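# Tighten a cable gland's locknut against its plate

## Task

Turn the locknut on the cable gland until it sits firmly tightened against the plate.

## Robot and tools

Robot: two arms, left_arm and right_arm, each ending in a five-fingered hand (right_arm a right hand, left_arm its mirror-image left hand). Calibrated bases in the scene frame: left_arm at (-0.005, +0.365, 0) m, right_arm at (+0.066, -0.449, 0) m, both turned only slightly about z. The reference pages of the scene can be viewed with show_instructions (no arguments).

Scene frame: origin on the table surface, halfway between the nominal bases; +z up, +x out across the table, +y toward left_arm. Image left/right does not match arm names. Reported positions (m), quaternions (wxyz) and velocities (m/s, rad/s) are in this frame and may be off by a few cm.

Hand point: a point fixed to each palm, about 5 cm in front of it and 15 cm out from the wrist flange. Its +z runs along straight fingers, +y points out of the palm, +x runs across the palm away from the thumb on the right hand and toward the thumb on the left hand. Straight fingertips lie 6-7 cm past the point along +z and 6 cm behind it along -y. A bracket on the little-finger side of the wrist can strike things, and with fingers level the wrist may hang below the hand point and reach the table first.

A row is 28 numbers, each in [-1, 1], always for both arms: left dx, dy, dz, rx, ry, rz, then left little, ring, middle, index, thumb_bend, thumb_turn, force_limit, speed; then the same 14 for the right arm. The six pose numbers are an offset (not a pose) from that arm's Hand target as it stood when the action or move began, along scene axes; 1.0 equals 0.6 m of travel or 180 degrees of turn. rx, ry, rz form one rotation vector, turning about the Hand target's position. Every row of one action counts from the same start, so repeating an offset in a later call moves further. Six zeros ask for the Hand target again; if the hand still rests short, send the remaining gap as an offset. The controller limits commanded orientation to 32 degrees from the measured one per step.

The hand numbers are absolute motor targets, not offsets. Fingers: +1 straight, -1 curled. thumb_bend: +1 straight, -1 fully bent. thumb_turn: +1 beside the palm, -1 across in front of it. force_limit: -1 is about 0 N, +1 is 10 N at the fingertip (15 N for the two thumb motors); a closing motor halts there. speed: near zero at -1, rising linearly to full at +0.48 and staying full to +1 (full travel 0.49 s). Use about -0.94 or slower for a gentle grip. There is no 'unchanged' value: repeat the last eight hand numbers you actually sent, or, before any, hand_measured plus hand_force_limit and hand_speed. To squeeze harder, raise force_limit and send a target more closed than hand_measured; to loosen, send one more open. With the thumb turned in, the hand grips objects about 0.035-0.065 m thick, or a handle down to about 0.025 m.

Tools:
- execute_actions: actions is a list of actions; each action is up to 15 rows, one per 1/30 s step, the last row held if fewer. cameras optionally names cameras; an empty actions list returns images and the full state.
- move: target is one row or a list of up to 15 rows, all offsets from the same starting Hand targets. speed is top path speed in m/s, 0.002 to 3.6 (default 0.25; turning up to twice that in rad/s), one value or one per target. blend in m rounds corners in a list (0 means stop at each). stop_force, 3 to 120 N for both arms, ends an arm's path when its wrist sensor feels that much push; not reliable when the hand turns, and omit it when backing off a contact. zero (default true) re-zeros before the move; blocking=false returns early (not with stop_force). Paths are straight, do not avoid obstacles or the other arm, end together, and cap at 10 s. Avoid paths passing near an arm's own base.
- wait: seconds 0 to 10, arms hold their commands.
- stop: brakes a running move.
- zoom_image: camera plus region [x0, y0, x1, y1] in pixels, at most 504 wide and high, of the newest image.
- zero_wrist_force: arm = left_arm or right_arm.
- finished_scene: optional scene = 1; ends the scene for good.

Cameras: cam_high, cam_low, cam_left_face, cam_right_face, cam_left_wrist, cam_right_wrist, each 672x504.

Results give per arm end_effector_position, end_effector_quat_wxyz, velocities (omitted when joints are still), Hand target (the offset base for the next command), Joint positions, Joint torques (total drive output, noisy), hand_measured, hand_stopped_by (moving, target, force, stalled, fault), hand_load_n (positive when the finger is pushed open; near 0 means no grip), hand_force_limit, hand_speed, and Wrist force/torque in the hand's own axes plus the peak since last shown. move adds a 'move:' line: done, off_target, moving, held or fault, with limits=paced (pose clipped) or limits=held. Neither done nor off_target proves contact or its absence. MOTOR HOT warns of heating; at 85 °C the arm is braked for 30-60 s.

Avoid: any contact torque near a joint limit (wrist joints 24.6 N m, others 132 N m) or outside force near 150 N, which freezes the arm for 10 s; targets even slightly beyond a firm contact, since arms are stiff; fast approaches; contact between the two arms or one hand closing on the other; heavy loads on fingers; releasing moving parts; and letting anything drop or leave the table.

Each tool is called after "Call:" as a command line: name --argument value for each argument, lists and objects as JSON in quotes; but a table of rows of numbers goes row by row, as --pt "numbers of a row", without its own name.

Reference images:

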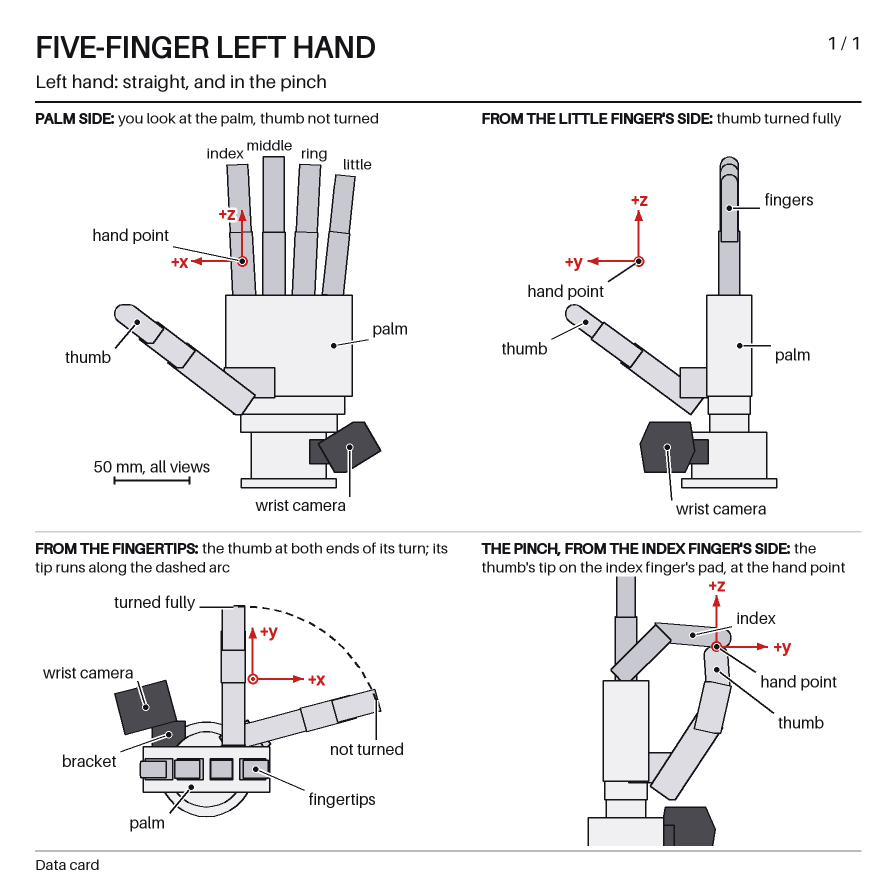

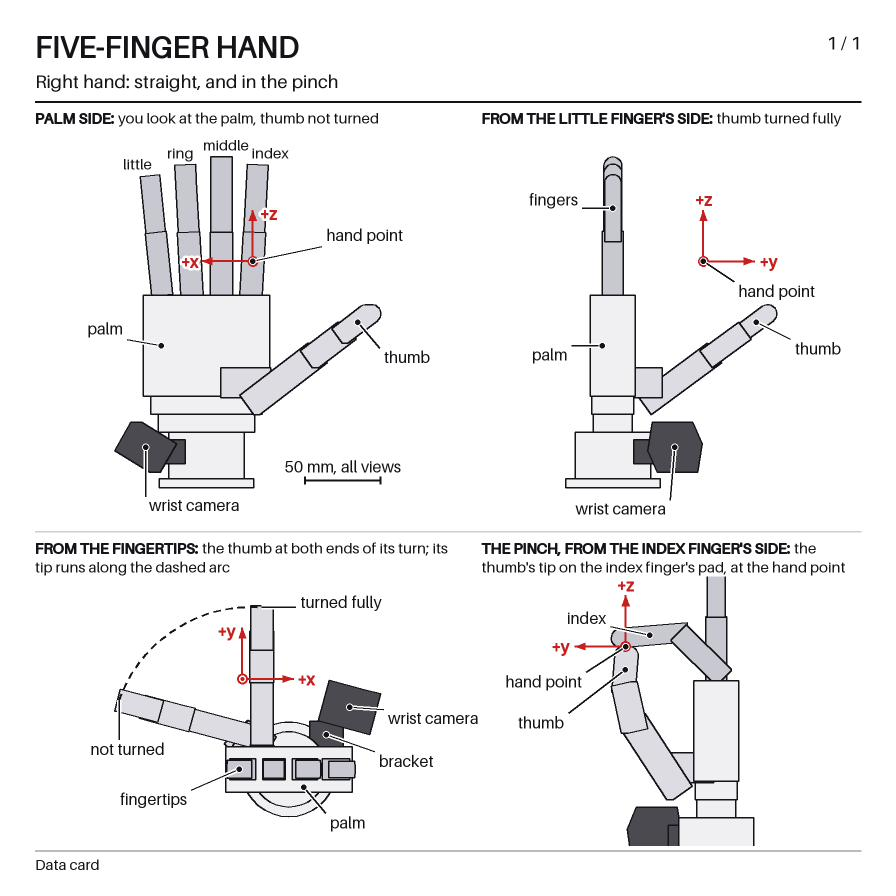

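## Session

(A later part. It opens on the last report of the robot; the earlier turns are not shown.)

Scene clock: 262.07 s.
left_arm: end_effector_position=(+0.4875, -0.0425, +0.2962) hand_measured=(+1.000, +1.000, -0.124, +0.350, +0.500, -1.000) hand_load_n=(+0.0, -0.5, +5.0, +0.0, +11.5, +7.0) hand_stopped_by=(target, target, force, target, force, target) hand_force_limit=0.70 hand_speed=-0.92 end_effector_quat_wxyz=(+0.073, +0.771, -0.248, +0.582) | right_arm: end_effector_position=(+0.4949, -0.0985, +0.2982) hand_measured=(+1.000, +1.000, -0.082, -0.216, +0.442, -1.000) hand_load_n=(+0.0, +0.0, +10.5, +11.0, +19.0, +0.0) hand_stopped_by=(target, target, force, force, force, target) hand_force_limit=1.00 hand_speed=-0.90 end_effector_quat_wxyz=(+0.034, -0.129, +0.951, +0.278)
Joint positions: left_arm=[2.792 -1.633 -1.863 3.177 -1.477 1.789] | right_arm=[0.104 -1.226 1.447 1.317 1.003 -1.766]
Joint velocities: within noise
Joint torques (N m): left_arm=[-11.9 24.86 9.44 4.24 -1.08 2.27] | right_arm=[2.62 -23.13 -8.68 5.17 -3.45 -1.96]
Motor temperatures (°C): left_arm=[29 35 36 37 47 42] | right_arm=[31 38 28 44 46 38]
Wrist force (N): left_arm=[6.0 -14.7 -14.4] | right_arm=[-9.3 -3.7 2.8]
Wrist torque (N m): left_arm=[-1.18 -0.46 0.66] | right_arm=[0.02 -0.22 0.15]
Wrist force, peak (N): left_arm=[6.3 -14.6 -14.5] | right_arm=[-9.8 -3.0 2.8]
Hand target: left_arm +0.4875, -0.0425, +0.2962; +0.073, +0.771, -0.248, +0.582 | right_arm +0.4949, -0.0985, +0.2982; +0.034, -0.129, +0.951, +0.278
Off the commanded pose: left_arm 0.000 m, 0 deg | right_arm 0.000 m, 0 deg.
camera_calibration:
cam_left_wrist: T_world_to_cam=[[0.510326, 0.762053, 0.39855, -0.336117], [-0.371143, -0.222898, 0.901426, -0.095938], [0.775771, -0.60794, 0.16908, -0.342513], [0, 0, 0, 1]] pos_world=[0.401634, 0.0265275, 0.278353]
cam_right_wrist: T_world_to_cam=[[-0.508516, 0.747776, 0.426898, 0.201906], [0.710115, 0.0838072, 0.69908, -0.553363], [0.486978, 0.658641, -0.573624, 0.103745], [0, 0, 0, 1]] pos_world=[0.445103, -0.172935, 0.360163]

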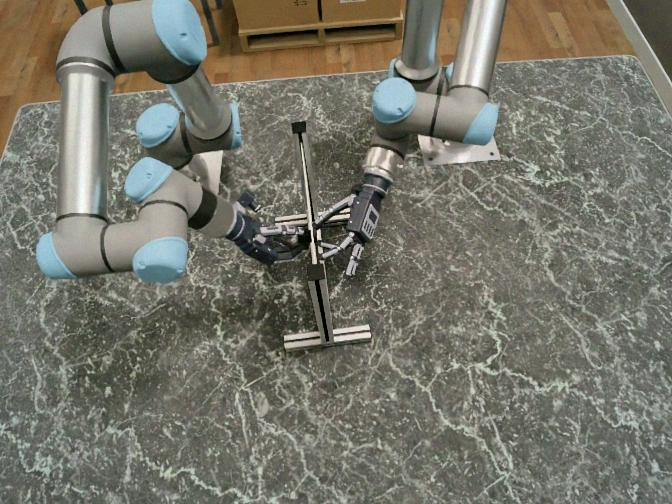

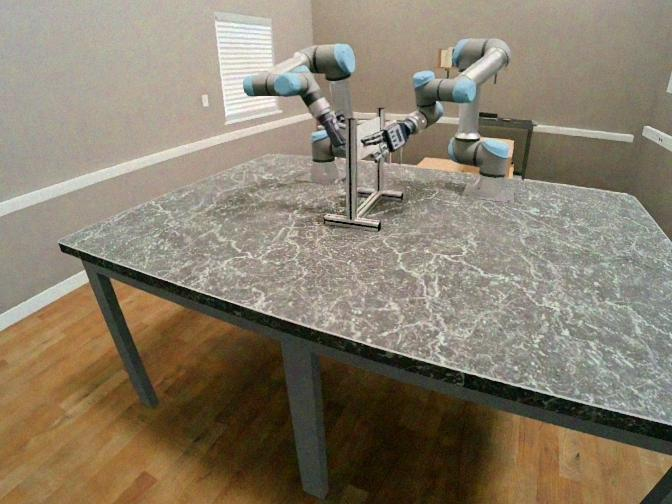

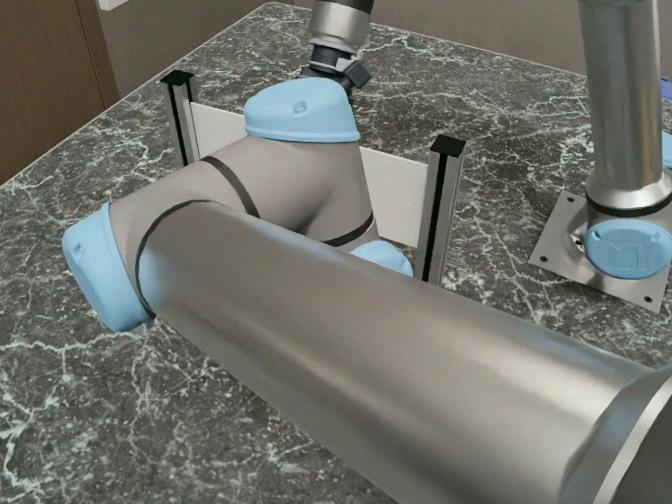

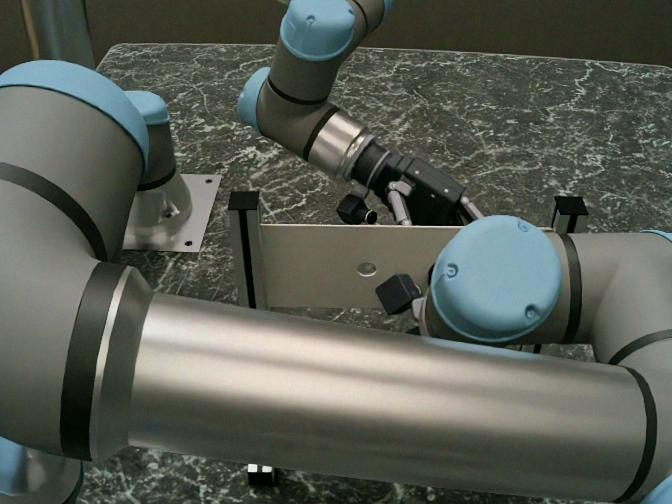

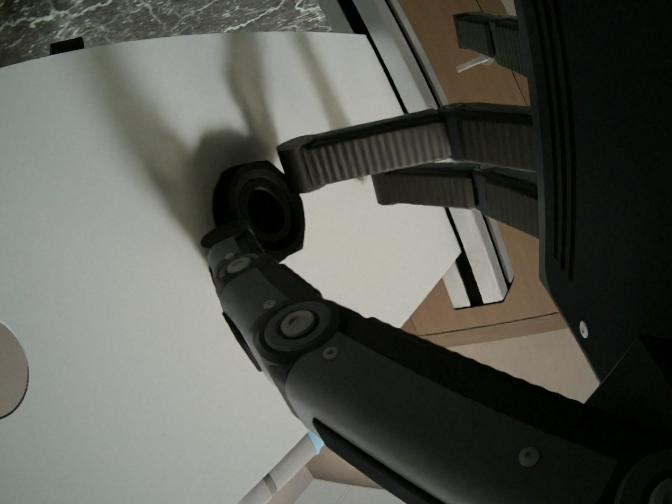

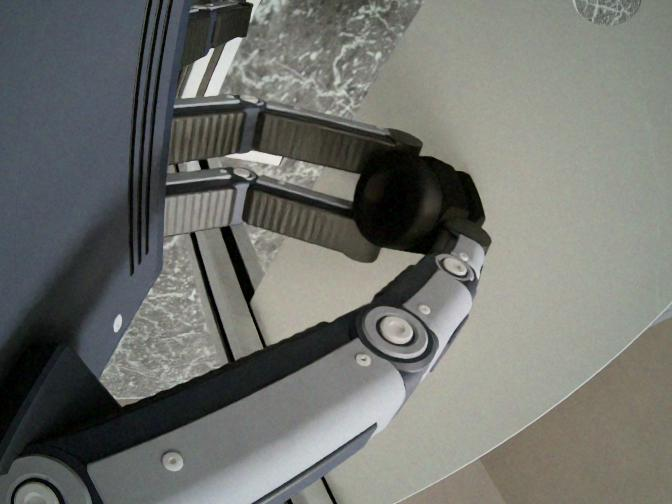

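Call:
move --target '[-0.0053,-0.0003,0.0021,0.0030,-0.0555,0, 1,1,-0.25,0.35,0.35,-1,0.7,-0.92, 0,0,0,0,0,0, 1,1,-0.35,-0.35,0.2,-1,1.0,-0.9]' --speed 0.08 --cameras '["cam_left_wrist","cam_right_wrist"]'

Call:
zoom_image --camera "cam_left_wrist" --region '[180, 130, 340, 280]'

Call:
zoom_image --camera "cam_right_wrist" --region '[340, 120, 520, 290]'

Scene clock: 263.87 s.
left_arm: end_effector_position=(+0.4843, -0.0427, +0.2975) hand_measured=(+1.000, +1.000, -0.124, +0.350, +0.500, -1.000) hand_load_n=(+0.0, +0.0, +4.5, +0.0, +11.0, +8.5) hand_stopped_by=(target, target, force, target, force, target) hand_force_limit=0.70 hand_speed=-0.92 end_effector_quat_wxyz=(+0.047, +0.718, -0.256, +0.646) | right_arm: end_effector_position=(+0.4949, -0.0985, +0.2982) hand_measured=(+1.000, +1.000, -0.082, -0.216, +0.442, -1.000) hand_load_n=(+0.0, +0.0, +10.5, +11.0, +19.0, +0.0) hand_stopped_by=(target, target, force, force, force, target) hand_force_limit=1.00 hand_speed=-0.90 end_effector_quat_wxyz=(+0.034, -0.129, +0.951, +0.278)
Joint positions: left_arm=[2.78 -1.605 -1.969 3.411 -1.504 1.852] | right_arm=[0.104 -1.226 1.447 1.317 1.003 -1.766]
Joint torques (N m): left_arm=[-11.72 21.97 9.17 4.07 -1.21 2.56] | right_arm=[4.27 -23.56 -10.84 5.15 -2.75 -2.15]
Wrist force (N): left_arm=[7.6 -16.1 -14.8] | right_arm=[-10.6 -3.0 3.8]
Wrist torque (N m): left_arm=[-1.29 -0.44 0.66] | right_arm=[0.01 -0.20 0.15]
Wrist force, peak (N): left_arm=[8.0 -16.3 -14.8] | right_arm=[-10.6 -3.0 3.8]
Hand target: left_arm +0.4843, -0.0427, +0.2974; +0.047, +0.718, -0.256, +0.646 | right_arm +0.4949, -0.0985, +0.2982; +0.034, -0.129, +0.951, +0.278
Off the commanded pose: left_arm 0.000 m, 0 deg | right_arm 0.000 m, 0 deg.
move: done
camera_calibration:
cam_left_wrist: T_world_to_cam=[[0.432856, 0.757894, 0.488091, -0.32408], [-0.521569, -0.231058, 0.821327, -0.00192233], [0.735256, -0.610089, 0.29528, -0.358397], [0, 0, 0, 1]] pos_world=[0.402791, 0.0265199, 0.265587]
cam_right_wrist: T_world_to_cam=[[-0.508516, 0.747776, 0.426898, 0.201906], [0.710115, 0.0838072, 0.69908, -0.553363], [0.486978, 0.658641, -0.573624, 0.103745], [0, 0, 0, 1]] pos_world=[0.445103, -0.172935, 0.360163]
Images, in order (width x height): cam_left_wrist 672x504, cam_right_wrist 672x504.

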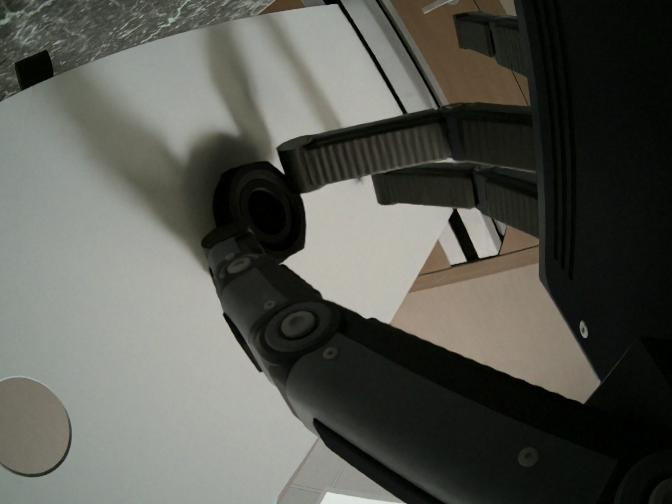

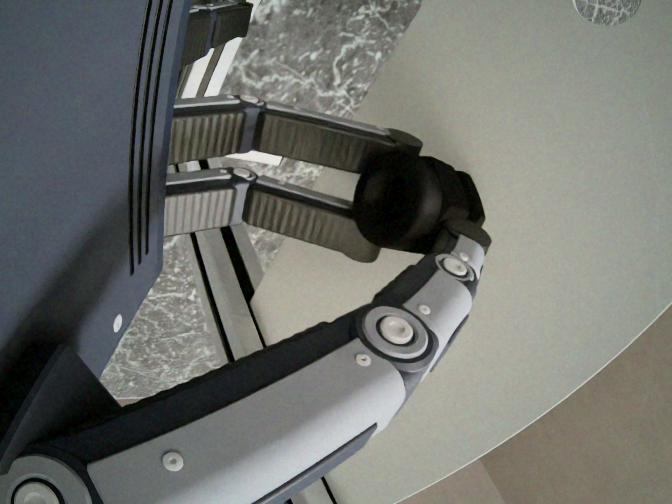

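Scaled by 3.150 from the camera's 672x504 image, which has a finer 960x720 frame.

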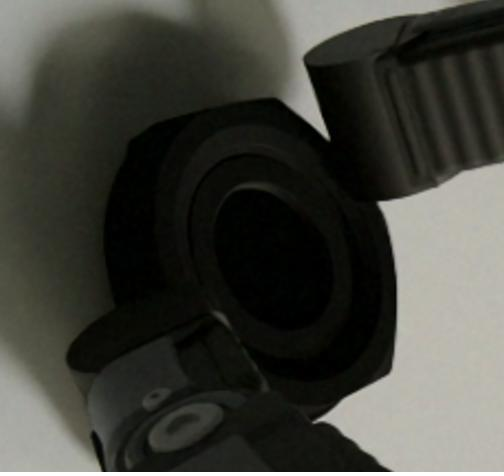

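Scaled by 2.800 from the camera's 672x504 image, which has a finer 960x720 frame.

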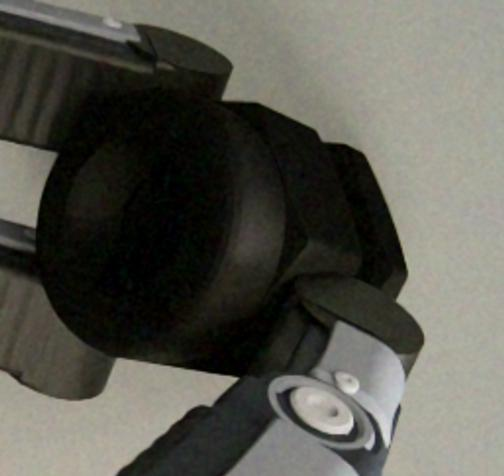

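Call:
move --pt "0 0 0 0 0 0 1 1 0.05 0.35 0.60 -1 0.2 -0.3 0 0 0 0 0 0 1 1 -0.35 -0.35 0.2 -1 1.0 -0.9" --pt "0 0.0133 0 0 0 0 1 1 0.05 0.35 0.60 -1 0.2 -0.3 0 0 0 0 0 0 1 1 -0.35 -0.35 0.2 -1 1.0 -0.9" --speed 0.05 --cameras '["cam_left_wrist"]'

Call:
zoom_image --camera "cam_left_wrist" --region '[180, 100, 400, 290]'

Scene clock: 265.43 s.
left_arm: end_effector_position=(+0.4843, -0.0348, +0.2974) hand_measured=(+1.000, +1.000, +0.050, +0.350, +0.596, -1.000) hand_load_n=(+0.0, +0.0, +0.0, +0.0, +0.0, +0.0) hand_stopped_by=(target, target, target, target, target, target) hand_force_limit=0.20 hand_speed=-0.30 end_effector_quat_wxyz=(+0.047, +0.718, -0.256, +0.646) | right_arm: end_effector_position=(+0.4949, -0.0985, +0.2982) hand_measured=(+1.000, +1.000, -0.082, -0.216, +0.442, -1.000) hand_load_n=(+0.0, +0.0, +11.0, +11.5, +18.5, -0.5) hand_stopped_by=(target, target, force, force, force, target) hand_force_limit=1.00 hand_speed=-0.90 end_effector_quat_wxyz=(+0.034, -0.129, +0.951, +0.278)
Joint positions: left_arm=[2.801 -1.593 -1.982 3.412 -1.483 1.855] | right_arm=[0.104 -1.226 1.447 1.317 1.003 -1.766]
Joint torques (N m): left_arm=[7.4 30.94 9.37 3.56 2.5 1.88] | right_arm=[5.05 -23.91 -11.86 5.25 0.63 -2.44]
Wrist force (N): left_arm=[4.2 -1.1 3.7] | right_arm=[-5.7 0.4 3.6]
Wrist torque (N m): left_arm=[-0.47 -0.07 0.53] | right_arm=[-0.03 -0.12 0.17]
Wrist force, peak (N): left_arm=[7.9 -16.2 -14.8] | right_arm=[-10.7 -2.7 3.7]
Hand target: left_arm +0.4843, -0.0347, +0.2974; +0.047, +0.718, -0.256, +0.646 | right_arm +0.4949, -0.0985, +0.2982; +0.034, -0.129, +0.951, +0.278
Off the commanded pose: left_arm 0.000 m, 0 deg | right_arm 0.000 m, 0 deg.
move: done
camera_calibration:
cam_left_wrist: T_world_to_cam=[[0.432771, 0.757903, 0.488152, -0.33005], [-0.52167, -0.231078, 0.821257, -0.0000375815], [0.735234, -0.610071, 0.295372, -0.353594], [0, 0, 0, 1]] pos_world=[0.402791, 0.03442, 0.265587]
Images, in order (width x height): cam_left_wrist 672x504.

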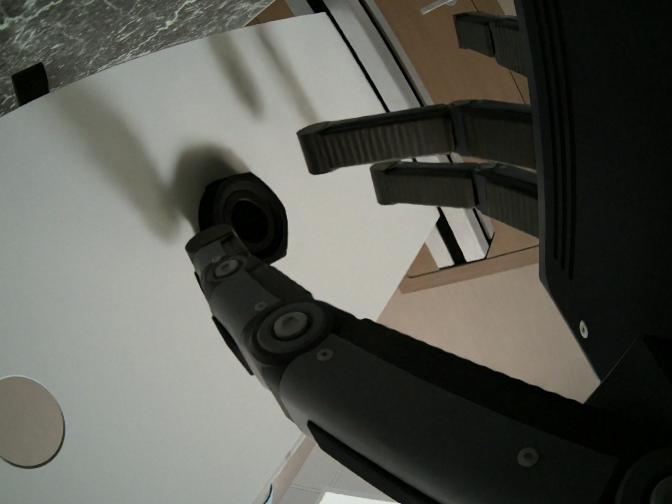

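Scaled by 2.291 from the camera's 672x504 image, which has a finer 960x720 frame.

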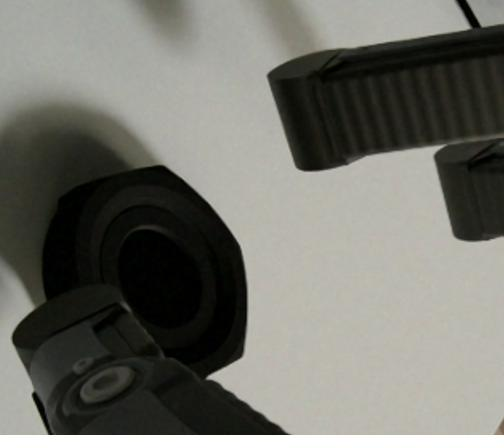

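Call:
move --target '[0.0235,0.0013,-0.0297,-0.0210,0.3885,0, 1,1,0.03,0.35,0.58,-1,0.2,-0.3, 0,0,0,0,0,0, 1,1,-0.35,-0.35,0.2,-1,1.0,-0.9]' --speed 0.3 --cameras '["cam_left_wrist"]'

Call:
zoom_image --camera "cam_left_wrist" --region '[180, 100, 400, 290]'

Scene clock: 268.60 s.
left_arm: end_effector_position=(+0.4984, -0.0339, +0.2796) hand_measured=(+1.000, +1.000, +0.030, +0.350, +0.580, -1.000) hand_load_n=(+0.0, +0.0, +0.0, +0.0, +0.0, +0.0) hand_stopped_by=(target, target, target, target, target, target) hand_force_limit=0.20 hand_speed=-0.30 end_effector_quat_wxyz=(+0.208, +0.956, -0.163, +0.126) | right_arm: end_effector_position=(+0.4949, -0.0985, +0.2982) hand_measured=(+1.000, +1.000, -0.082, -0.216, +0.442, -1.000) hand_load_n=(+0.0, +0.0, +11.0, +11.5, +18.5, -0.5) hand_stopped_by=(target, target, force, force, force, target) hand_force_limit=1.00 hand_speed=-0.90 end_effector_quat_wxyz=(+0.034, -0.129, +0.951, +0.278)
Joint positions: left_arm=[2.926 -2.05 -1.199 1.963 -1.165 1.647] | right_arm=[0.104 -1.226 1.447 1.317 1.003 -1.766]
Joint torques (N m): left_arm=[9.7 33.36 27.92 -3.8 3.15 2.03] | right_arm=[5.03 -24.71 -14.18 5.31 0.89 -2.09]
Wrist force (N): left_arm=[1.1 1.6 1.2] | right_arm=[-5.5 0.1 3.5]
Wrist torque (N m): left_arm=[-0.02 0.00 0.07] | right_arm=[-0.06 -0.14 0.16]
Wrist force, peak (N): left_arm=[4.4 -1.0 3.8] | right_arm=[-5.9 0.0 3.6]
Hand target: left_arm +0.4984, -0.0339, +0.2796; +0.208, +0.956, -0.163, +0.126 | right_arm +0.4949, -0.0985, +0.2982; +0.034, -0.129, +0.951, +0.278
Off the commanded pose: left_arm 0.000 m, 0 deg | right_arm 0.000 m, 0 deg.
move: done
camera_calibration:
cam_left_wrist: T_world_to_cam=[[0.579919, 0.765833, -0.277839, -0.187006], [0.599669, -0.170429, 0.781889, -0.523698], [0.551445, -0.620044, -0.558081, -0.0282131], [0, 0, 0, 1]] pos_world=[0.438052, 0.0364691, 0.341771]
Images, in order (width x height): cam_left_wrist 672x504.

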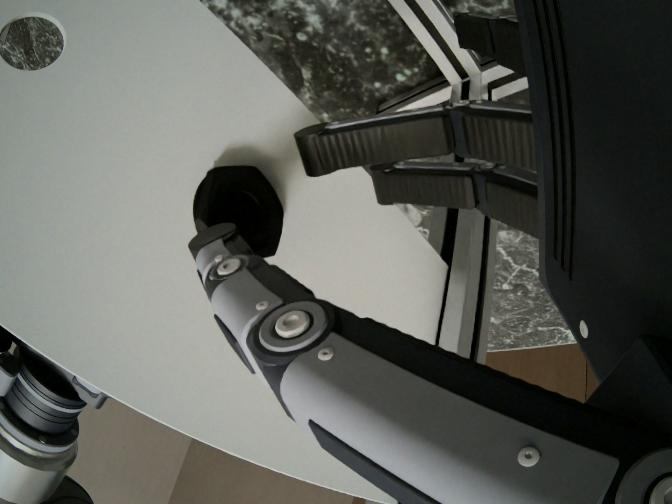

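Scaled by 2.291 from the camera's 672x504 image, which has a finer 960x720 frame.

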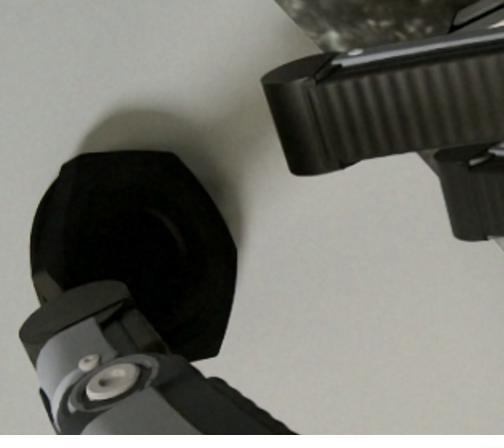

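Call:
move --target '[0,-0.0150,0,0,0,0, 1,1,0.03,0.35,0.58,-1,0.2,-0.3, 0,0,0,0,0,0, 1,1,-0.35,-0.35,0.2,-1,1.0,-0.9]' --speed 0.015 --stop_force 3

Call:
execute_actions --actions '[[[0,0,0,0,0,0, 1,1,-0.03,0.35,0.36,-1,-0.6,-0.93, 0,0,0,0,0,0, 1,1,-0.35,-0.35,0.2,-1,1.0,-0.9]]]' --cameras '["cam_left_wrist"]'

Call:
zoom_image --camera "cam_left_wrist" --region '[180, 100, 400, 290]'

Scene clock: 271.87 s.
left_arm: end_effector_position=(+0.4984, -0.0416, +0.2796) hand_measured=(+1.000, +1.000, +0.030, +0.350, +0.580, -1.000) hand_load_n=(+0.0, +0.0, +0.0, +0.0, -0.5, -1.0) hand_stopped_by=(target, target, target, target, target, target) hand_force_limit=0.20 hand_speed=-0.30 end_effector_quat_wxyz=(+0.208, +0.956, -0.163, +0.126) | right_arm: end_effector_position=(+0.4949, -0.0985, +0.2982) hand_measured=(+1.000, +1.000, -0.082, -0.216, +0.442, -1.000) hand_load_n=(+0.0, +0.0, +11.0, +11.5, +18.0, -0.5) hand_stopped_by=(target, target, force, force, force, target) hand_force_limit=1.00 hand_speed=-0.90 end_effector_quat_wxyz=(+0.034, -0.129, +0.951, +0.278)
Joint positions: left_arm=[2.91 -2.059 -1.185 1.963 -1.169 1.631] | right_arm=[0.104 -1.226 1.447 1.317 1.003 -1.766]
Joint torques (N m): left_arm=[8.75 50.3 7.61 -0.09 3.32 1.96] | right_arm=[5.73 -26.88 -15.12 5.33 0.94 -2.16]
Wrist force (N): left_arm=[0.5 -0.8 -0.9] | right_arm=[-5.5 0.3 3.5]
Wrist torque (N m): left_arm=[-0.18 0.03 0.12] | right_arm=[-0.06 -0.15 0.17]
Wrist force, peak (N): left_arm=[-0.1 -4.8 -3.2] | right_arm=[-5.8 -0.1 3.9]
Hand target: left_arm +0.4984, -0.0416, +0.2796; +0.208, +0.956, -0.163, +0.126 (not the last commanded pose) | right_arm +0.4949, -0.0985, +0.2982; +0.034, -0.129, +0.951, +0.278
Off the commanded pose: left_arm 0.001 m, 0 deg | right_arm 0.000 m, 0 deg.
move: contact (left_arm)

Scene clock: 272.63 s.
left_arm: end_effector_position=(+0.4984, -0.0416, +0.2796) hand_measured=(+1.000, +1.000, -0.030, +0.350, +0.528, -1.000) hand_load_n=(+0.0, +0.0, +0.0, +0.0, +3.0, +0.0) hand_stopped_by=(target, target, target, target, force, target) hand_force_limit=-0.60 hand_speed=-0.93 end_effector_quat_wxyz=(+0.208, +0.956, -0.163, +0.126) | right_arm: end_effector_position=(+0.4949, -0.0985, +0.2982) hand_measured=(+1.000, +1.000, -0.082, -0.216, +0.442, -1.000) hand_load_n=(+0.0, +0.0, +11.0, +11.5, +18.5, -0.5) hand_stopped_by=(target, target, force, force, force, target) hand_force_limit=1.00 hand_speed=-0.90 end_effector_quat_wxyz=(+0.034, -0.129, +0.951, +0.278)
Joint positions: left_arm=[2.91 -2.059 -1.185 1.963 -1.169 1.631] | right_arm=[0.104 -1.226 1.447 1.317 1.003 -1.766]
Joint torques (N m): left_arm=[9.47 48.48 8.35 -0.7 1.88 1.87] | right_arm=[7.27 -28.34 -14.72 5.25 0.74 -2.41]
Wrist force (N): left_arm=[0.6 3.5 -1.0] | right_arm=[-5.2 0.4 3.8]
Wrist torque (N m): left_arm=[0.02 0.02 0.03] | right_arm=[-0.03 -0.17 0.18]
Wrist force, peak (N): left_arm=[0.7 3.5 -1.4] | right_arm=[-5.9 0.2 3.5]
Hand target: left_arm +0.4984, -0.0416, +0.2796; +0.208, +0.956, -0.163, +0.126 | right_arm +0.4949, -0.0985, +0.2982; +0.034, -0.129, +0.951, +0.278
Off the commanded pose: left_arm 0.000 m, 0 deg | right_arm 0.000 m, 0 deg.
Step readings (end_effector_position of left_arm | right_arm):
0: (+0.4984, -0.0416, +0.2796) | (+0.4949, -0.0985, +0.2982)
1: (+0.4984, -0.0416, +0.2796) | (+0.4949, -0.0985, +0.2982)
2: (+0.4984, -0.0416, +0.2796) | (+0.4949, -0.0985, +0.2982)
4: (+0.4984, -0.0416, +0.2796) | (+0.4949, -0.0985, +0.2982)
8: (+0.4984, -0.0416, +0.2796) | (+0.4949, -0.0985, +0.2982)
15: (+0.4984, -0.0416, +0.2796) | (+0.4949, -0.0985, +0.2982)
camera_calibration:
cam_left_wrist: T_world_to_cam=[[0.5799, 0.765811, -0.277939, -0.181066], [0.599752, -0.1704, 0.781832, -0.525028], [0.551374, -0.620079, -0.558112, -0.0329452], [0, 0, 0, 1]] pos_world=[0.438052, 0.0287689, 0.341771]
Images, in order (width x height): cam_left_wrist 672x504.

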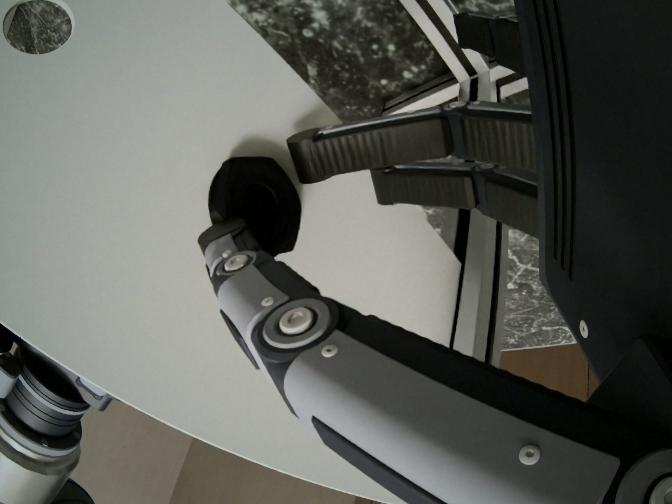

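Scaled by 2.291 from the camera's 672x504 image, which has a finer 960x720 frame.

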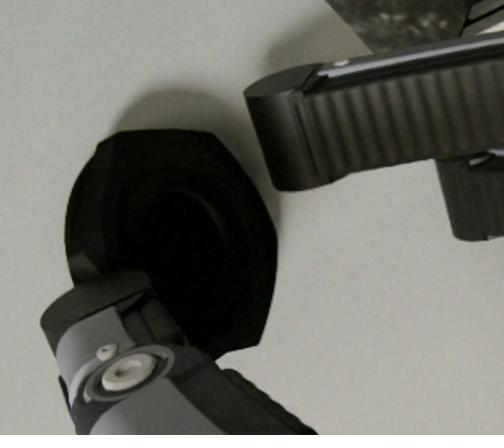

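Call:
move --target '[0,-0.0060,0,0,0,0, 1,1,-0.03,0.35,0.36,-1,-0.6,-0.93, 0,0,0,0,0,0, 1,1,-0.35,-0.35,0.2,-1,1.0,-0.9]' --speed 0.01 --stop_force 3

Call:
execute_actions --actions '[[[0,0,0,0,0,0, 1,1,-0.25,0.35,0.35,-1,0.7,-0.92, 0,0,0,0,0,0, 1,1,-0.35,-0.35,0.2,-1,1.0,-0.9]],[[0,0,0,0,0,0, 1,1,-0.25,0.35,0.35,-1,0.7,-0.92, 0,0,0,0,0,0, 1,1,-0.35,-0.35,0.2,-1,1.0,-0.9]]]' --cameras '["cam_left_wrist"]'

Call:
zoom_image --camera "cam_left_wrist" --region '[180, 100, 400, 290]'

Scene clock: 273.97 s.
left_arm: end_effector_position=(+0.4984, -0.0419, +0.2797) hand_measured=(+1.000, +1.000, -0.030, +0.350, +0.528, -1.000) hand_load_n=(+0.0, +0.0, +0.0, +0.0, +3.0, -0.5) hand_stopped_by=(target, target, target, target, force, target) hand_force_limit=-0.60 hand_speed=-0.93 end_effector_quat_wxyz=(+0.208, +0.956, -0.163, +0.126) | right_arm: end_effector_position=(+0.4949, -0.0985, +0.2982) hand_measured=(+1.000, +1.000, -0.082, -0.216, +0.442, -1.000) hand_load_n=(+0.0, +0.0, +10.5, +11.5, +18.5, -0.5) hand_stopped_by=(target, target, force, force, force, target) hand_force_limit=1.00 hand_speed=-0.90 end_effector_quat_wxyz=(+0.034, -0.129, +0.951, +0.278)
Joint positions: left_arm=[2.91 -2.059 -1.184 1.963 -1.169 1.63] | right_arm=[0.104 -1.226 1.447 1.317 1.003 -1.766]
Joint torques (N m): left_arm=[9.42 48.35 7.15 -1.51 2.59 1.89] | right_arm=[7 -28.71 -15.89 5.5 0.73 -2.06]
Wrist force (N): left_arm=[0.7 2.4 -1.8] | right_arm=[-5.2 0.4 3.7]
Wrist torque (N m): left_arm=[-0.08 -0.01 0.09] | right_arm=[0.00 -0.17 0.18]
Wrist force, peak (N): left_arm=[1.0 3.7 -1.1] | right_arm=[-5.5 -0.4 4.1]
Hand target: left_arm +0.4984, -0.0419, +0.2797; +0.208, +0.956, -0.163, +0.126 (not the last commanded pose) | right_arm +0.4949, -0.0985, +0.2982; +0.034, -0.129, +0.951, +0.278
Off the commanded pose: left_arm 0.003 m, 0 deg | right_arm 0.000 m, 0 deg.
move: contact (left_arm)

Scene clock: 275.20 s.
left_arm: end_effector_position=(+0.4984, -0.0419, +0.2797) hand_measured=(+1.000, +1.000, -0.250, +0.350, +0.496, -1.000) hand_load_n=(+0.0, +0.0, +0.5, +0.0, +10.5, +1.0) hand_stopped_by=(target, target, target, target, force, target) hand_force_limit=0.70 hand_speed=-0.92 end_effector_quat_wxyz=(+0.208, +0.956, -0.163, +0.126) | right_arm: end_effector_position=(+0.4949, -0.0985, +0.2982) hand_measured=(+1.000, +1.000, -0.082, -0.216, +0.442, -1.000) hand_load_n=(+0.0, +0.0, +9.5, +11.5, +19.5, +1.5) hand_stopped_by=(target, target, force, force, force, target) hand_force_limit=1.00 hand_speed=-0.90 end_effector_quat_wxyz=(+0.034, -0.129, +0.951, +0.278)
Joint positions: left_arm=[2.91 -2.059 -1.184 1.963 -1.169 1.63] | right_arm=[0.104 -1.226 1.447 1.317 1.003 -1.766]
Joint torques (N m): left_arm=[-8.25 39.18 12.53 -2.33 1.3 1.4] | right_arm=[5.96 -29.96 -14.95 5.38 0.8 -2.26]
Wrist force (N): left_arm=[1.0 5.7 -8.8] | right_arm=[-5.3 -1.0 3.8]
Wrist torque (N m): left_arm=[-0.14 -0.08 0.01] | right_arm=[0.01 -0.05 0.15]
Wrist force, peak (N): left_arm=[-4.6 -14.3 -11.5] | right_arm=[-6.8 -0.3 0.9]
Hand target: left_arm +0.4984, -0.0419, +0.2797; +0.208, +0.956, -0.163, +0.126 | right_arm +0.4949, -0.0985, +0.2982; +0.034, -0.129, +0.951, +0.278
Off the commanded pose: left_arm 0.000 m, 0 deg | right_arm 0.000 m, 0 deg.
Step readings (end_effector_position of left_arm | right_arm):
0: (+0.4984, -0.0419, +0.2797) | (+0.4949, -0.0985, +0.2982)
1: (+0.4984, -0.0419, +0.2797) | (+0.4949, -0.0985, +0.2982)
2: (+0.4984, -0.0419, +0.2797) | (+0.4949, -0.0985, +0.2982)
4: (+0.4984, -0.0419, +0.2797) | (+0.4949, -0.0985, +0.2982)
8: (+0.4984, -0.0419, +0.2797) | (+0.4949, -0.0985, +0.2982)
15: (+0.4984, -0.0419, +0.2797) | (+0.4949, -0.0985, +0.2982)
16: (+0.4984, -0.0419, +0.2797) | (+0.4949, -0.0985, +0.2982)
17: (+0.4984, -0.0419, +0.2797) | (+0.4949, -0.0985, +0.2982)
19: (+0.4984, -0.0418, +0.2797) | (+0.4949, -0.0985, +0.2982)
23: (+0.4984, -0.0418, +0.2797) | (+0.4949, -0.0985, +0.2982)
30: (+0.4984, -0.0418, +0.2797) | (+0.4949, -0.0985, +0.2982)
camera_calibration:
cam_left_wrist: T_world_to_cam=[[0.579942, 0.765764, -0.277981, -0.180811], [0.599743, -0.17039, 0.781841, -0.525157], [0.55134, -0.62014, -0.558078, -0.0330707], [0, 0, 0, 1]] pos_world=[0.438052, 0.0284687, 0.341871]
Images, in order (width x height): cam_left_wrist 672x504.

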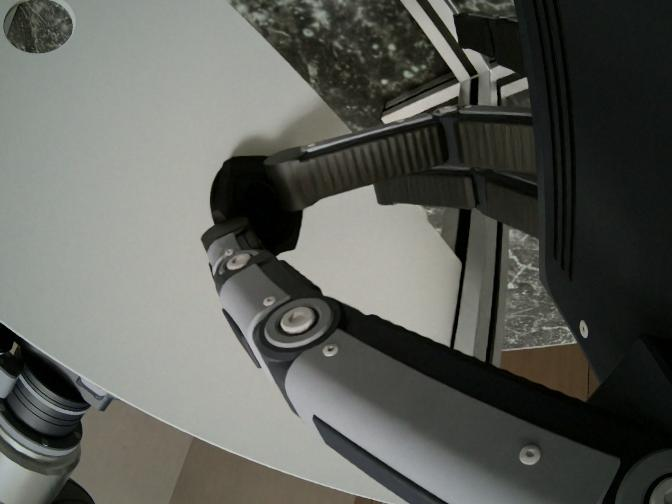

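Scaled by 2.291 from the camera's 672x504 image, which has a finer 960x720 frame.

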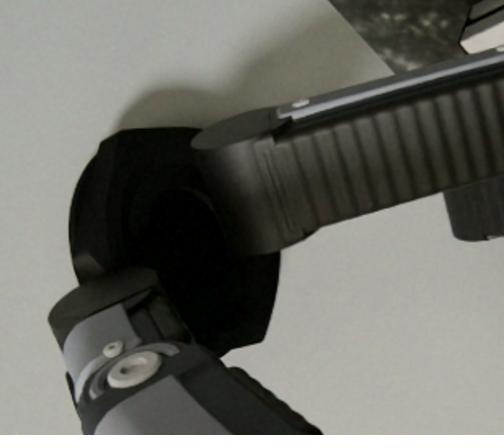

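Call:
execute_actions --actions '[[[0,0,0,0,0,0, 1,1,0.03,0.35,0.58,-1,0.2,-0.5, 0,0,0,0,0,0, 1,1,-0.35,-0.35,0.2,-1,1.0,-0.9]],[[0,0,0,0,0,0, 1,1,0.03,0.35,0.58,-1,0.2,-0.5, 0,0,0,0,0,0, 1,1,-0.35,-0.35,0.2,-1,1.0,-0.9]]]'

Call:
move --target '[0,-0.0060,0,0,0,0, 1,1,0.03,0.35,0.58,-1,0.2,-0.5, 0,0,0,0,0,0, 1,1,-0.35,-0.35,0.2,-1,1.0,-0.9]' --speed 0.01 --stop_force 3.5

Call:
execute_actions --actions '[[[0,0,0,0,0,0, 1,1,-0.2,0.35,0.54,-1,-0.5,-0.93, 0,0,0,0,0,0, 1,1,-0.35,-0.35,0.2,-1,1.0,-0.9]],[[0,0,0,0,0,0, 1,1,-0.2,0.35,0.54,-1,-0.5,-0.93, 0,0,0,0,0,0, 1,1,-0.35,-0.35,0.2,-1,1.0,-0.9]]]' --cameras '["cam_left_wrist"]'

Call:
zoom_image --camera "cam_left_wrist" --region '[180, 100, 400, 290]'

Scene clock: 276.70 s.
left_arm: end_effector_position=(+0.4984, -0.0419, +0.2797) hand_measured=(+1.000, +1.000, +0.030, +0.350, +0.576, -1.000) hand_load_n=(+0.0, +0.0, +0.0, +0.0, -3.5, -0.5) hand_stopped_by=(target, target, target, target, target, target) hand_force_limit=0.20 hand_speed=-0.50 end_effector_quat_wxyz=(+0.208, +0.956, -0.163, +0.126) | right_arm: end_effector_position=(+0.4949, -0.0985, +0.2982) hand_measured=(+1.000, +1.000, -0.082, -0.216, +0.442, -1.000) hand_load_n=(+0.0, +0.0, +10.5, +11.5, +18.0, +0.0) hand_stopped_by=(target, target, force, force, force, target) hand_force_limit=1.00 hand_speed=-0.90 end_effector_quat_wxyz=(+0.034, -0.129, +0.951, +0.278)
Joint positions: left_arm=[2.91 -2.059 -1.184 1.963 -1.169 1.63] | right_arm=[0.104 -1.226 1.447 1.317 1.003 -1.766]
Joint torques (N m): left_arm=[-6.77 38.11 22.44 -2.9 3.87 0.8] | right_arm=[7.89 -29.2 -15.59 5.27 -0.06 -2.29]
Wrist force (N): left_arm=[0.4 -3.4 1.4] | right_arm=[-5.3 0.9 1.5]
Wrist torque (N m): left_arm=[-0.23 0.03 0.17] | right_arm=[-0.07 -0.12 0.21]
Wrist force, peak (N): left_arm=[-2.8 -16.4 -7.9] | right_arm=[-7.2 0.0 0.9]
Hand target: left_arm +0.4984, -0.0419, +0.2797; +0.208, +0.956, -0.163, +0.126 | right_arm +0.4949, -0.0985, +0.2982; +0.034, -0.129, +0.951, +0.278
Off the commanded pose: left_arm 0.000 m, 0 deg | right_arm 0.000 m, 0 deg.
Step readings (end_effector_position of left_arm | right_arm):
0: (+0.4984, -0.0419, +0.2797) | (+0.4949, -0.0985, +0.2982)
1: (+0.4984, -0.0419, +0.2797) | (+0.4949, -0.0985, +0.2982)
2: (+0.4984, -0.0419, +0.2797) | (+0.4949, -0.0985, +0.2982)
4: (+0.4984, -0.0419, +0.2797) | (+0.4949, -0.0985, +0.2982)
8: (+0.4984, -0.0419, +0.2797) | (+0.4949, -0.0985, +0.2982)
15: (+0.4984, -0.0419, +0.2797) | (+0.4949, -0.0985, +0.2982)
16: (+0.4984, -0.0419, +0.2797) | (+0.4949, -0.0985, +0.2982)
17: (+0.4984, -0.0419, +0.2797) | (+0.4949, -0.0985, +0.2982)
19: (+0.4984, -0.0419, +0.2797) | (+0.4949, -0.0985, +0.2982)
23: (+0.4984, -0.0419, +0.2797) | (+0.4949, -0.0985, +0.2982)
30: (+0.4984, -0.0419, +0.2797) | (+0.4949, -0.0985, +0.2982)

Scene clock: 277.83 s.
left_arm: end_effector_position=(+0.4983, -0.0422, +0.2797) hand_measured=(+1.000, +1.000, +0.030, +0.350, +0.576, -1.000) hand_load_n=(+0.0, +0.0, +0.0, +0.0, -5.0, -1.0) hand_stopped_by=(target, target, target, target, target, target) hand_force_limit=0.20 hand_speed=-0.50 end_effector_quat_wxyz=(+0.208, +0.956, -0.163, +0.126) | right_arm: end_effector_position=(+0.4949, -0.0985, +0.2982) hand_measured=(+1.000, +1.000, -0.082, -0.216, +0.442, -1.000) hand_load_n=(+0.0, +0.0, +10.5, +11.5, +18.0, +0.0) hand_stopped_by=(target, target, force, force, force, target) hand_force_limit=1.00 hand_speed=-0.90 end_effector_quat_wxyz=(+0.034, -0.129, +0.951, +0.278)
Joint positions: left_arm=[2.909 -2.06 -1.184 1.963 -1.17 1.63] | right_arm=[0.104 -1.226 1.447 1.317 1.003 -1.766]
Joint torques (N m): left_arm=[6.03 51.34 9.01 -3.5 0.54 2.04] | right_arm=[7.1 -30.57 -18.36 5.14 -1.14 -2.29]
Wrist force (N): left_arm=[0.5 -5.7 -0.2] | right_arm=[-5.4 0.8 1.4]
Wrist torque (N m): left_arm=[-0.37 0.03 0.22] | right_arm=[-0.10 -0.11 0.21]
Wrist force, peak (N): left_arm=[0.2 -8.0 -1.6] | right_arm=[-5.9 0.5 1.8]
Hand target: left_arm +0.4983, -0.0422, +0.2797; +0.208, +0.956, -0.163, +0.126 (not the last commanded pose) | right_arm +0.4949, -0.0985, +0.2982; +0.034, -0.129, +0.951, +0.278
Off the commanded pose: left_arm 0.003 m, 0 deg | right_arm 0.000 m, 0 deg.
move: contact (left_arm)

Scene clock: 279.03 s.
left_arm: end_effector_position=(+0.4983, -0.0422, +0.2797) hand_measured=(+1.000, +1.000, -0.092, +0.350, +0.542, -1.000) hand_load_n=(+0.0, +0.0, +3.5, +0.0, +1.0, -0.5) hand_stopped_by=(target, target, force, target, target, target) hand_force_limit=-0.50 hand_speed=-0.93 end_effector_quat_wxyz=(+0.208, +0.956, -0.163, +0.126) | right_arm: end_effector_position=(+0.4949, -0.0985, +0.2982) hand_measured=(+1.000, +1.000, -0.082, -0.216, +0.442, -1.000) hand_load_n=(+0.0, +0.0, +10.5, +11.5, +18.5, +0.0) hand_stopped_by=(target, target, force, force, force, target) hand_force_limit=1.00 hand_speed=-0.90 end_effector_quat_wxyz=(+0.034, -0.129, +0.951, +0.278)
Joint positions: left_arm=[2.909 -2.06 -1.184 1.963 -1.17 1.63] | right_arm=[0.104 -1.226 1.447 1.317 1.003 -1.766]
Joint torques (N m): left_arm=[5.8 41.3 9 -3.41 1.85 1.49] | right_arm=[8.15 -30.1 -18.38 5.3 -2.05 -2.23]
Wrist force (N): left_arm=[0.0 -2.8 1.6] | right_arm=[-5.5 1.0 1.3]
Wrist torque (N m): left_arm=[-0.15 0.00 0.23] | right_arm=[-0.06 -0.10 0.20]
Wrist force, peak (N): left_arm=[0.4 -6.3 -0.4] | right_arm=[-5.7 0.8 1.9]
Hand target: left_arm +0.4983, -0.0422, +0.2797; +0.208, +0.956, -0.163, +0.126 | right_arm +0.4949, -0.0985, +0.2982; +0.034, -0.129, +0.951, +0.278
Off the commanded pose: left_arm 0.000 m, 0 deg | right_arm 0.000 m, 0 deg.
Step readings (end_effector_position of left_arm | right_arm):
0: (+0.4983, -0.0422, +0.2797) | (+0.4949, -0.0985, +0.2982)
1: (+0.4983, -0.0422, +0.2797) | (+0.4949, -0.0985, +0.2982)
2: (+0.4983, -0.0422, +0.2797) | (+0.4949, -0.0985, +0.2982)
4: (+0.4983, -0.0422, +0.2797) | (+0.4949, -0.0985, +0.2982)
8: (+0.4983, -0.0422, +0.2797) | (+0.4949, -0.0985, +0.2982)
15: (+0.4983, -0.0422, +0.2797) | (+0.4949, -0.0985, +0.2982)
16: (+0.4983, -0.0422, +0.2797) | (+0.4949, -0.0985, +0.2982)
17: (+0.4983, -0.0422, +0.2797) | (+0.4949, -0.0985, +0.2982)
19: (+0.4983, -0.0422, +0.2797) | (+0.4949, -0.0985, +0.2982)
23: (+0.4983, -0.0422, +0.2797) | (+0.4949, -0.0985, +0.2982)
30: (+0.4983, -0.0422, +0.2797) | (+0.4949, -0.0985, +0.2982)
camera_calibration:
cam_left_wrist: T_world_to_cam=[[0.580119, 0.765603, -0.278055, -0.180648], [0.59967, -0.170415, 0.781892, -0.525116], [0.551234, -0.620331, -0.55797, -0.0331251], [0, 0, 0, 1]] pos_world=[0.437953, 0.0282679, 0.341871]
Images, in order (width x height): cam_left_wrist 672x504.

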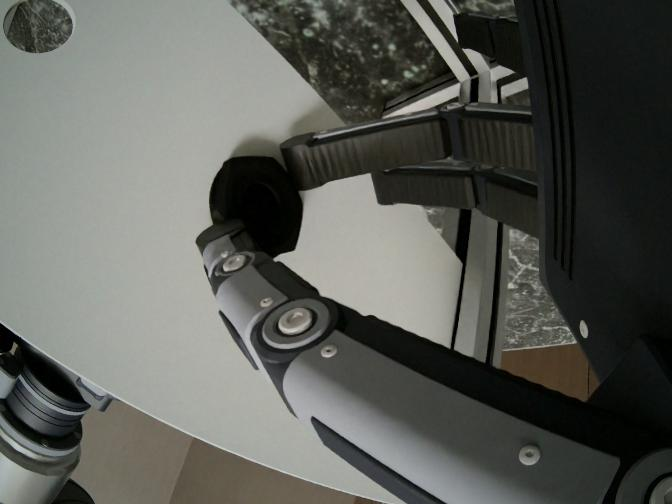

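Scaled by 2.291 from the camera's 672x504 image, which has a finer 960x720 frame.

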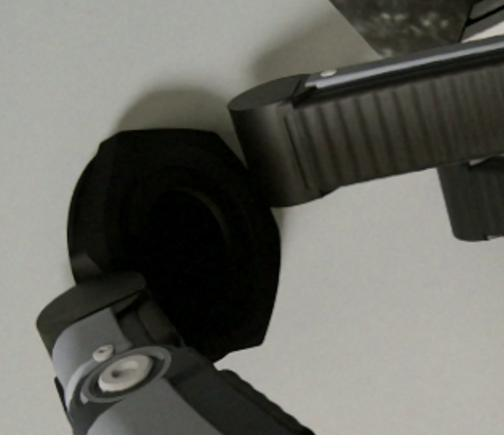

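Call:
execute_actions --actions '[[[0,0,0,0,0,0, 1,1,-0.2,0.35,0.36,-1,-0.3,-0.93, 0,0,0,0,0,0, 1,1,-0.35,-0.35,0.2,-1,1.0,-0.9]],[[0,0,0,0,0,0, 1,1,-0.2,0.35,0.35,-1,0.5,-0.93, 0,0,0,0,0,0, 1,1,-0.35,-0.35,0.2,-1,1.0,-0.9]]]' --cameras '["cam_left_wrist"]'

Call:
zoom_image --camera "cam_left_wrist" --region '[180, 100, 400, 290]'

Scene clock: 280.40 s.
left_arm: end_effector_position=(+0.4983, -0.0422, +0.2797) hand_measured=(+1.000, +1.000, -0.092, +0.350, +0.504, -1.000) hand_load_n=(+0.0, +0.0, +4.0, +0.0, +10.5, +0.0) hand_stopped_by=(target, target, force, target, force, target) hand_force_limit=0.50 hand_speed=-0.93 end_effector_quat_wxyz=(+0.208, +0.956, -0.163, +0.126) | right_arm: end_effector_position=(+0.4949, -0.0985, +0.2982) hand_measured=(+1.000, +1.000, -0.082, -0.216, +0.442, -1.000) hand_load_n=(+0.0, +0.0, +9.5, +11.0, +19.5, +1.0) hand_stopped_by=(target, target, force, force, force, target) hand_force_limit=1.00 hand_speed=-0.90 end_effector_quat_wxyz=(+0.034, -0.129, +0.951, +0.278)
Joint positions: left_arm=[2.909 -2.06 -1.184 1.963 -1.169 1.63] | right_arm=[0.104 -1.226 1.447 1.317 1.003 -1.766]
Joint torques (N m): left_arm=[6.86 35.41 13.05 -2.77 1.59 0.93] | right_arm=[6.49 -32.24 -17.78 5.28 -1.9 -1.91]
Wrist force (N): left_arm=[-0.5 2.0 -4.8] | right_arm=[-4.7 -0.5 2.9]
Wrist torque (N m): left_arm=[-0.12 -0.08 0.14] | right_arm=[-0.04 -0.11 0.18]
Wrist force, peak (N): left_arm=[-0.7 2.7 -5.2] | right_arm=[-5.0 -0.2 3.3]
Hand target: left_arm +0.4983, -0.0422, +0.2797; +0.208, +0.956, -0.163, +0.126 | right_arm +0.4949, -0.0985, +0.2982; +0.034, -0.129, +0.951, +0.278
Off the commanded pose: left_arm 0.000 m, 0 deg | right_arm 0.000 m, 0 deg.
Step readings (end_effector_position of left_arm | right_arm):
0: (+0.4983, -0.0422, +0.2797) | (+0.4949, -0.0985, +0.2982)
1: (+0.4983, -0.0422, +0.2797) | (+0.4949, -0.0985, +0.2982)
2: (+0.4983, -0.0422, +0.2797) | (+0.4949, -0.0985, +0.2982)
4: (+0.4983, -0.0422, +0.2797) | (+0.4949, -0.0985, +0.2982)
8: (+0.4983, -0.0422, +0.2797) | (+0.4949, -0.0985, +0.2982)
15: (+0.4983, -0.0422, +0.2797) | (+0.4949, -0.0985, +0.2982)
16: (+0.4983, -0.0422, +0.2797) | (+0.4949, -0.0985, +0.2982)
17: (+0.4983, -0.0422, +0.2797) | (+0.4949, -0.0985, +0.2982)
19: (+0.4983, -0.0422, +0.2797) | (+0.4949, -0.0985, +0.2982)
23: (+0.4983, -0.0422, +0.2797) | (+0.4949, -0.0985, +0.2982)
30: (+0.4983, -0.0422, +0.2797) | (+0.4949, -0.0985, +0.2982)
camera_calibration:
cam_left_wrist: T_world_to_cam=[[0.580106, 0.765579, -0.278147, -0.18061], [0.599747, -0.170395, 0.781837, -0.525131], [0.551163, -0.620366, -0.558001, -0.0330829], [0, 0, 0, 1]] pos_world=[0.437952, 0.0282678, 0.341871]
Images, in order (width x height): cam_left_wrist 672x504.

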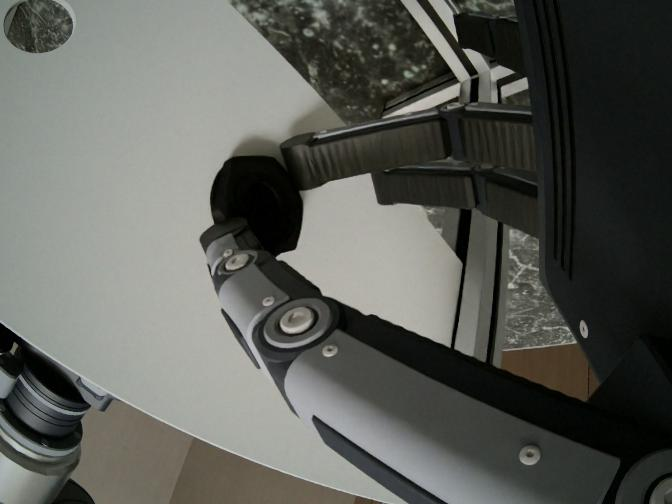

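Scaled by 2.291 from the camera's 672x504 image, which has a finer 960x720 frame.

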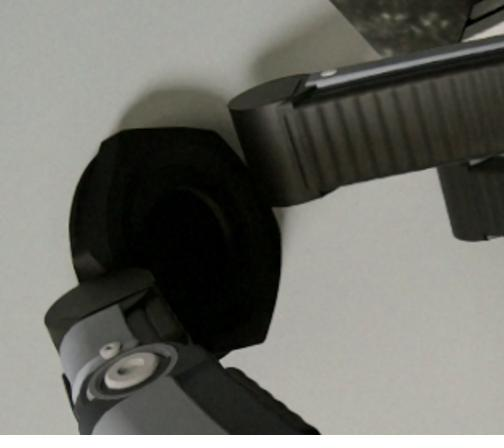

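Call:
move --pt "-0.0009 -0.0000 0.0056 0.0030 -0.0555 0 1 1 -0.2 0.35 0.35 -1 0.5 -0.93 0 0 0 0 0 0 1 1 -0.35 -0.35 0.2 -1 1.0 -0.9" --pt "-0.0028 -0.0001 0.0110 0.0060 -0.1109 0 1 1 -0.2 0.35 0.35 -1 0.5 -0.93 0 0 0 0 0 0 1 1 -0.35 -0.35 0.2 -1 1.0 -0.9" --speed 0.08 --blend 0.001 --cameras '["cam_left_wrist"]'

Call:
zoom_image --camera "cam_left_wrist" --region '[180, 100, 400, 290]'

Scene clock: 283.57 s.
left_arm: end_effector_position=(+0.4967, -0.0422, +0.2863) hand_measured=(+1.000, +1.000, -0.092, +0.350, +0.504, -1.000) hand_load_n=(+0.0, +0.0, +3.0, +0.0, +9.5, +5.0) hand_stopped_by=(target, target, force, target, force, target) hand_force_limit=0.50 hand_speed=-0.93 end_effector_quat_wxyz=(+0.168, +0.922, -0.198, +0.288) | right_arm: end_effector_position=(+0.4949, -0.0985, +0.2982) hand_measured=(+1.000, +1.000, -0.082, -0.216, +0.442, -1.000) hand_load_n=(+0.0, +0.0, +11.0, +11.5, +18.5, +0.0) hand_stopped_by=(target, target, force, force, force, target) hand_force_limit=1.00 hand_speed=-0.90 end_effector_quat_wxyz=(+0.034, -0.129, +0.951, +0.278)
Joint positions: left_arm=[2.87 -1.885 -1.405 2.34 -1.277 1.639] | right_arm=[0.104 -1.226 1.447 1.317 1.003 -1.766]
Joint torques (N m): left_arm=[-11.16 35.74 4.56 2.33 -2.13 2.19] | right_arm=[7.1 -33.33 -20.8 5.22 -1.16 -2.26]
Wrist force (N): left_arm=[2.8 -4.3 -11.1] | right_arm=[-8.7 -1.6 5.3]
Wrist torque (N m): left_arm=[-0.66 -0.30 0.26] | right_arm=[-0.02 -0.19 0.16]
Wrist force, peak (N): left_arm=[3.4 -4.4 -11.6] | right_arm=[-9.1 -1.3 4.8]
Hand target: left_arm +0.4967, -0.0422, +0.2863; +0.168, +0.922, -0.198, +0.288 | right_arm +0.4949, -0.0985, +0.2982; +0.034, -0.129, +0.951, +0.278
Off the commanded pose: left_arm 0.000 m, 0 deg | right_arm 0.000 m, 0 deg.
move: done
camera_calibration:
cam_left_wrist: T_world_to_cam=[[0.637671, 0.768734, -0.0492231, -0.271736], [0.297437, -0.186774, 0.936294, -0.424067], [0.710568, -0.611689, -0.34775, -0.167539], [0, 0, 0, 1]] pos_world=[0.418459, 0.0272062, 0.325414]
Images, in order (width x height): cam_left_wrist 672x504.

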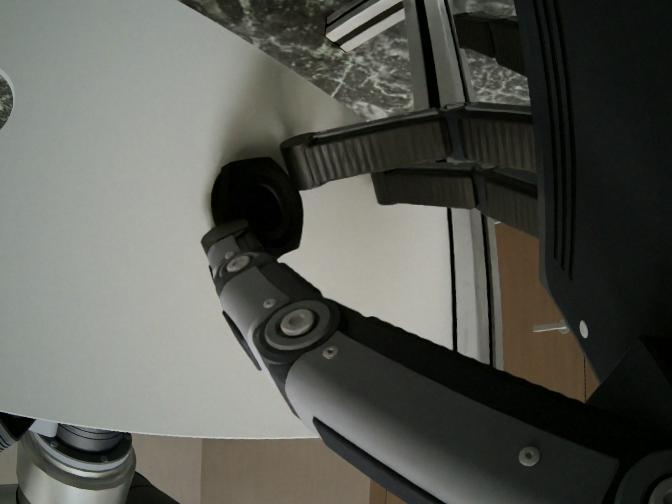

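Scaled by 2.291 from the camera's 672x504 image, which has a finer 960x720 frame.

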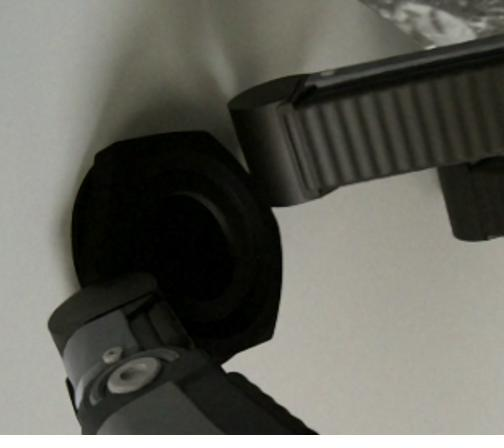

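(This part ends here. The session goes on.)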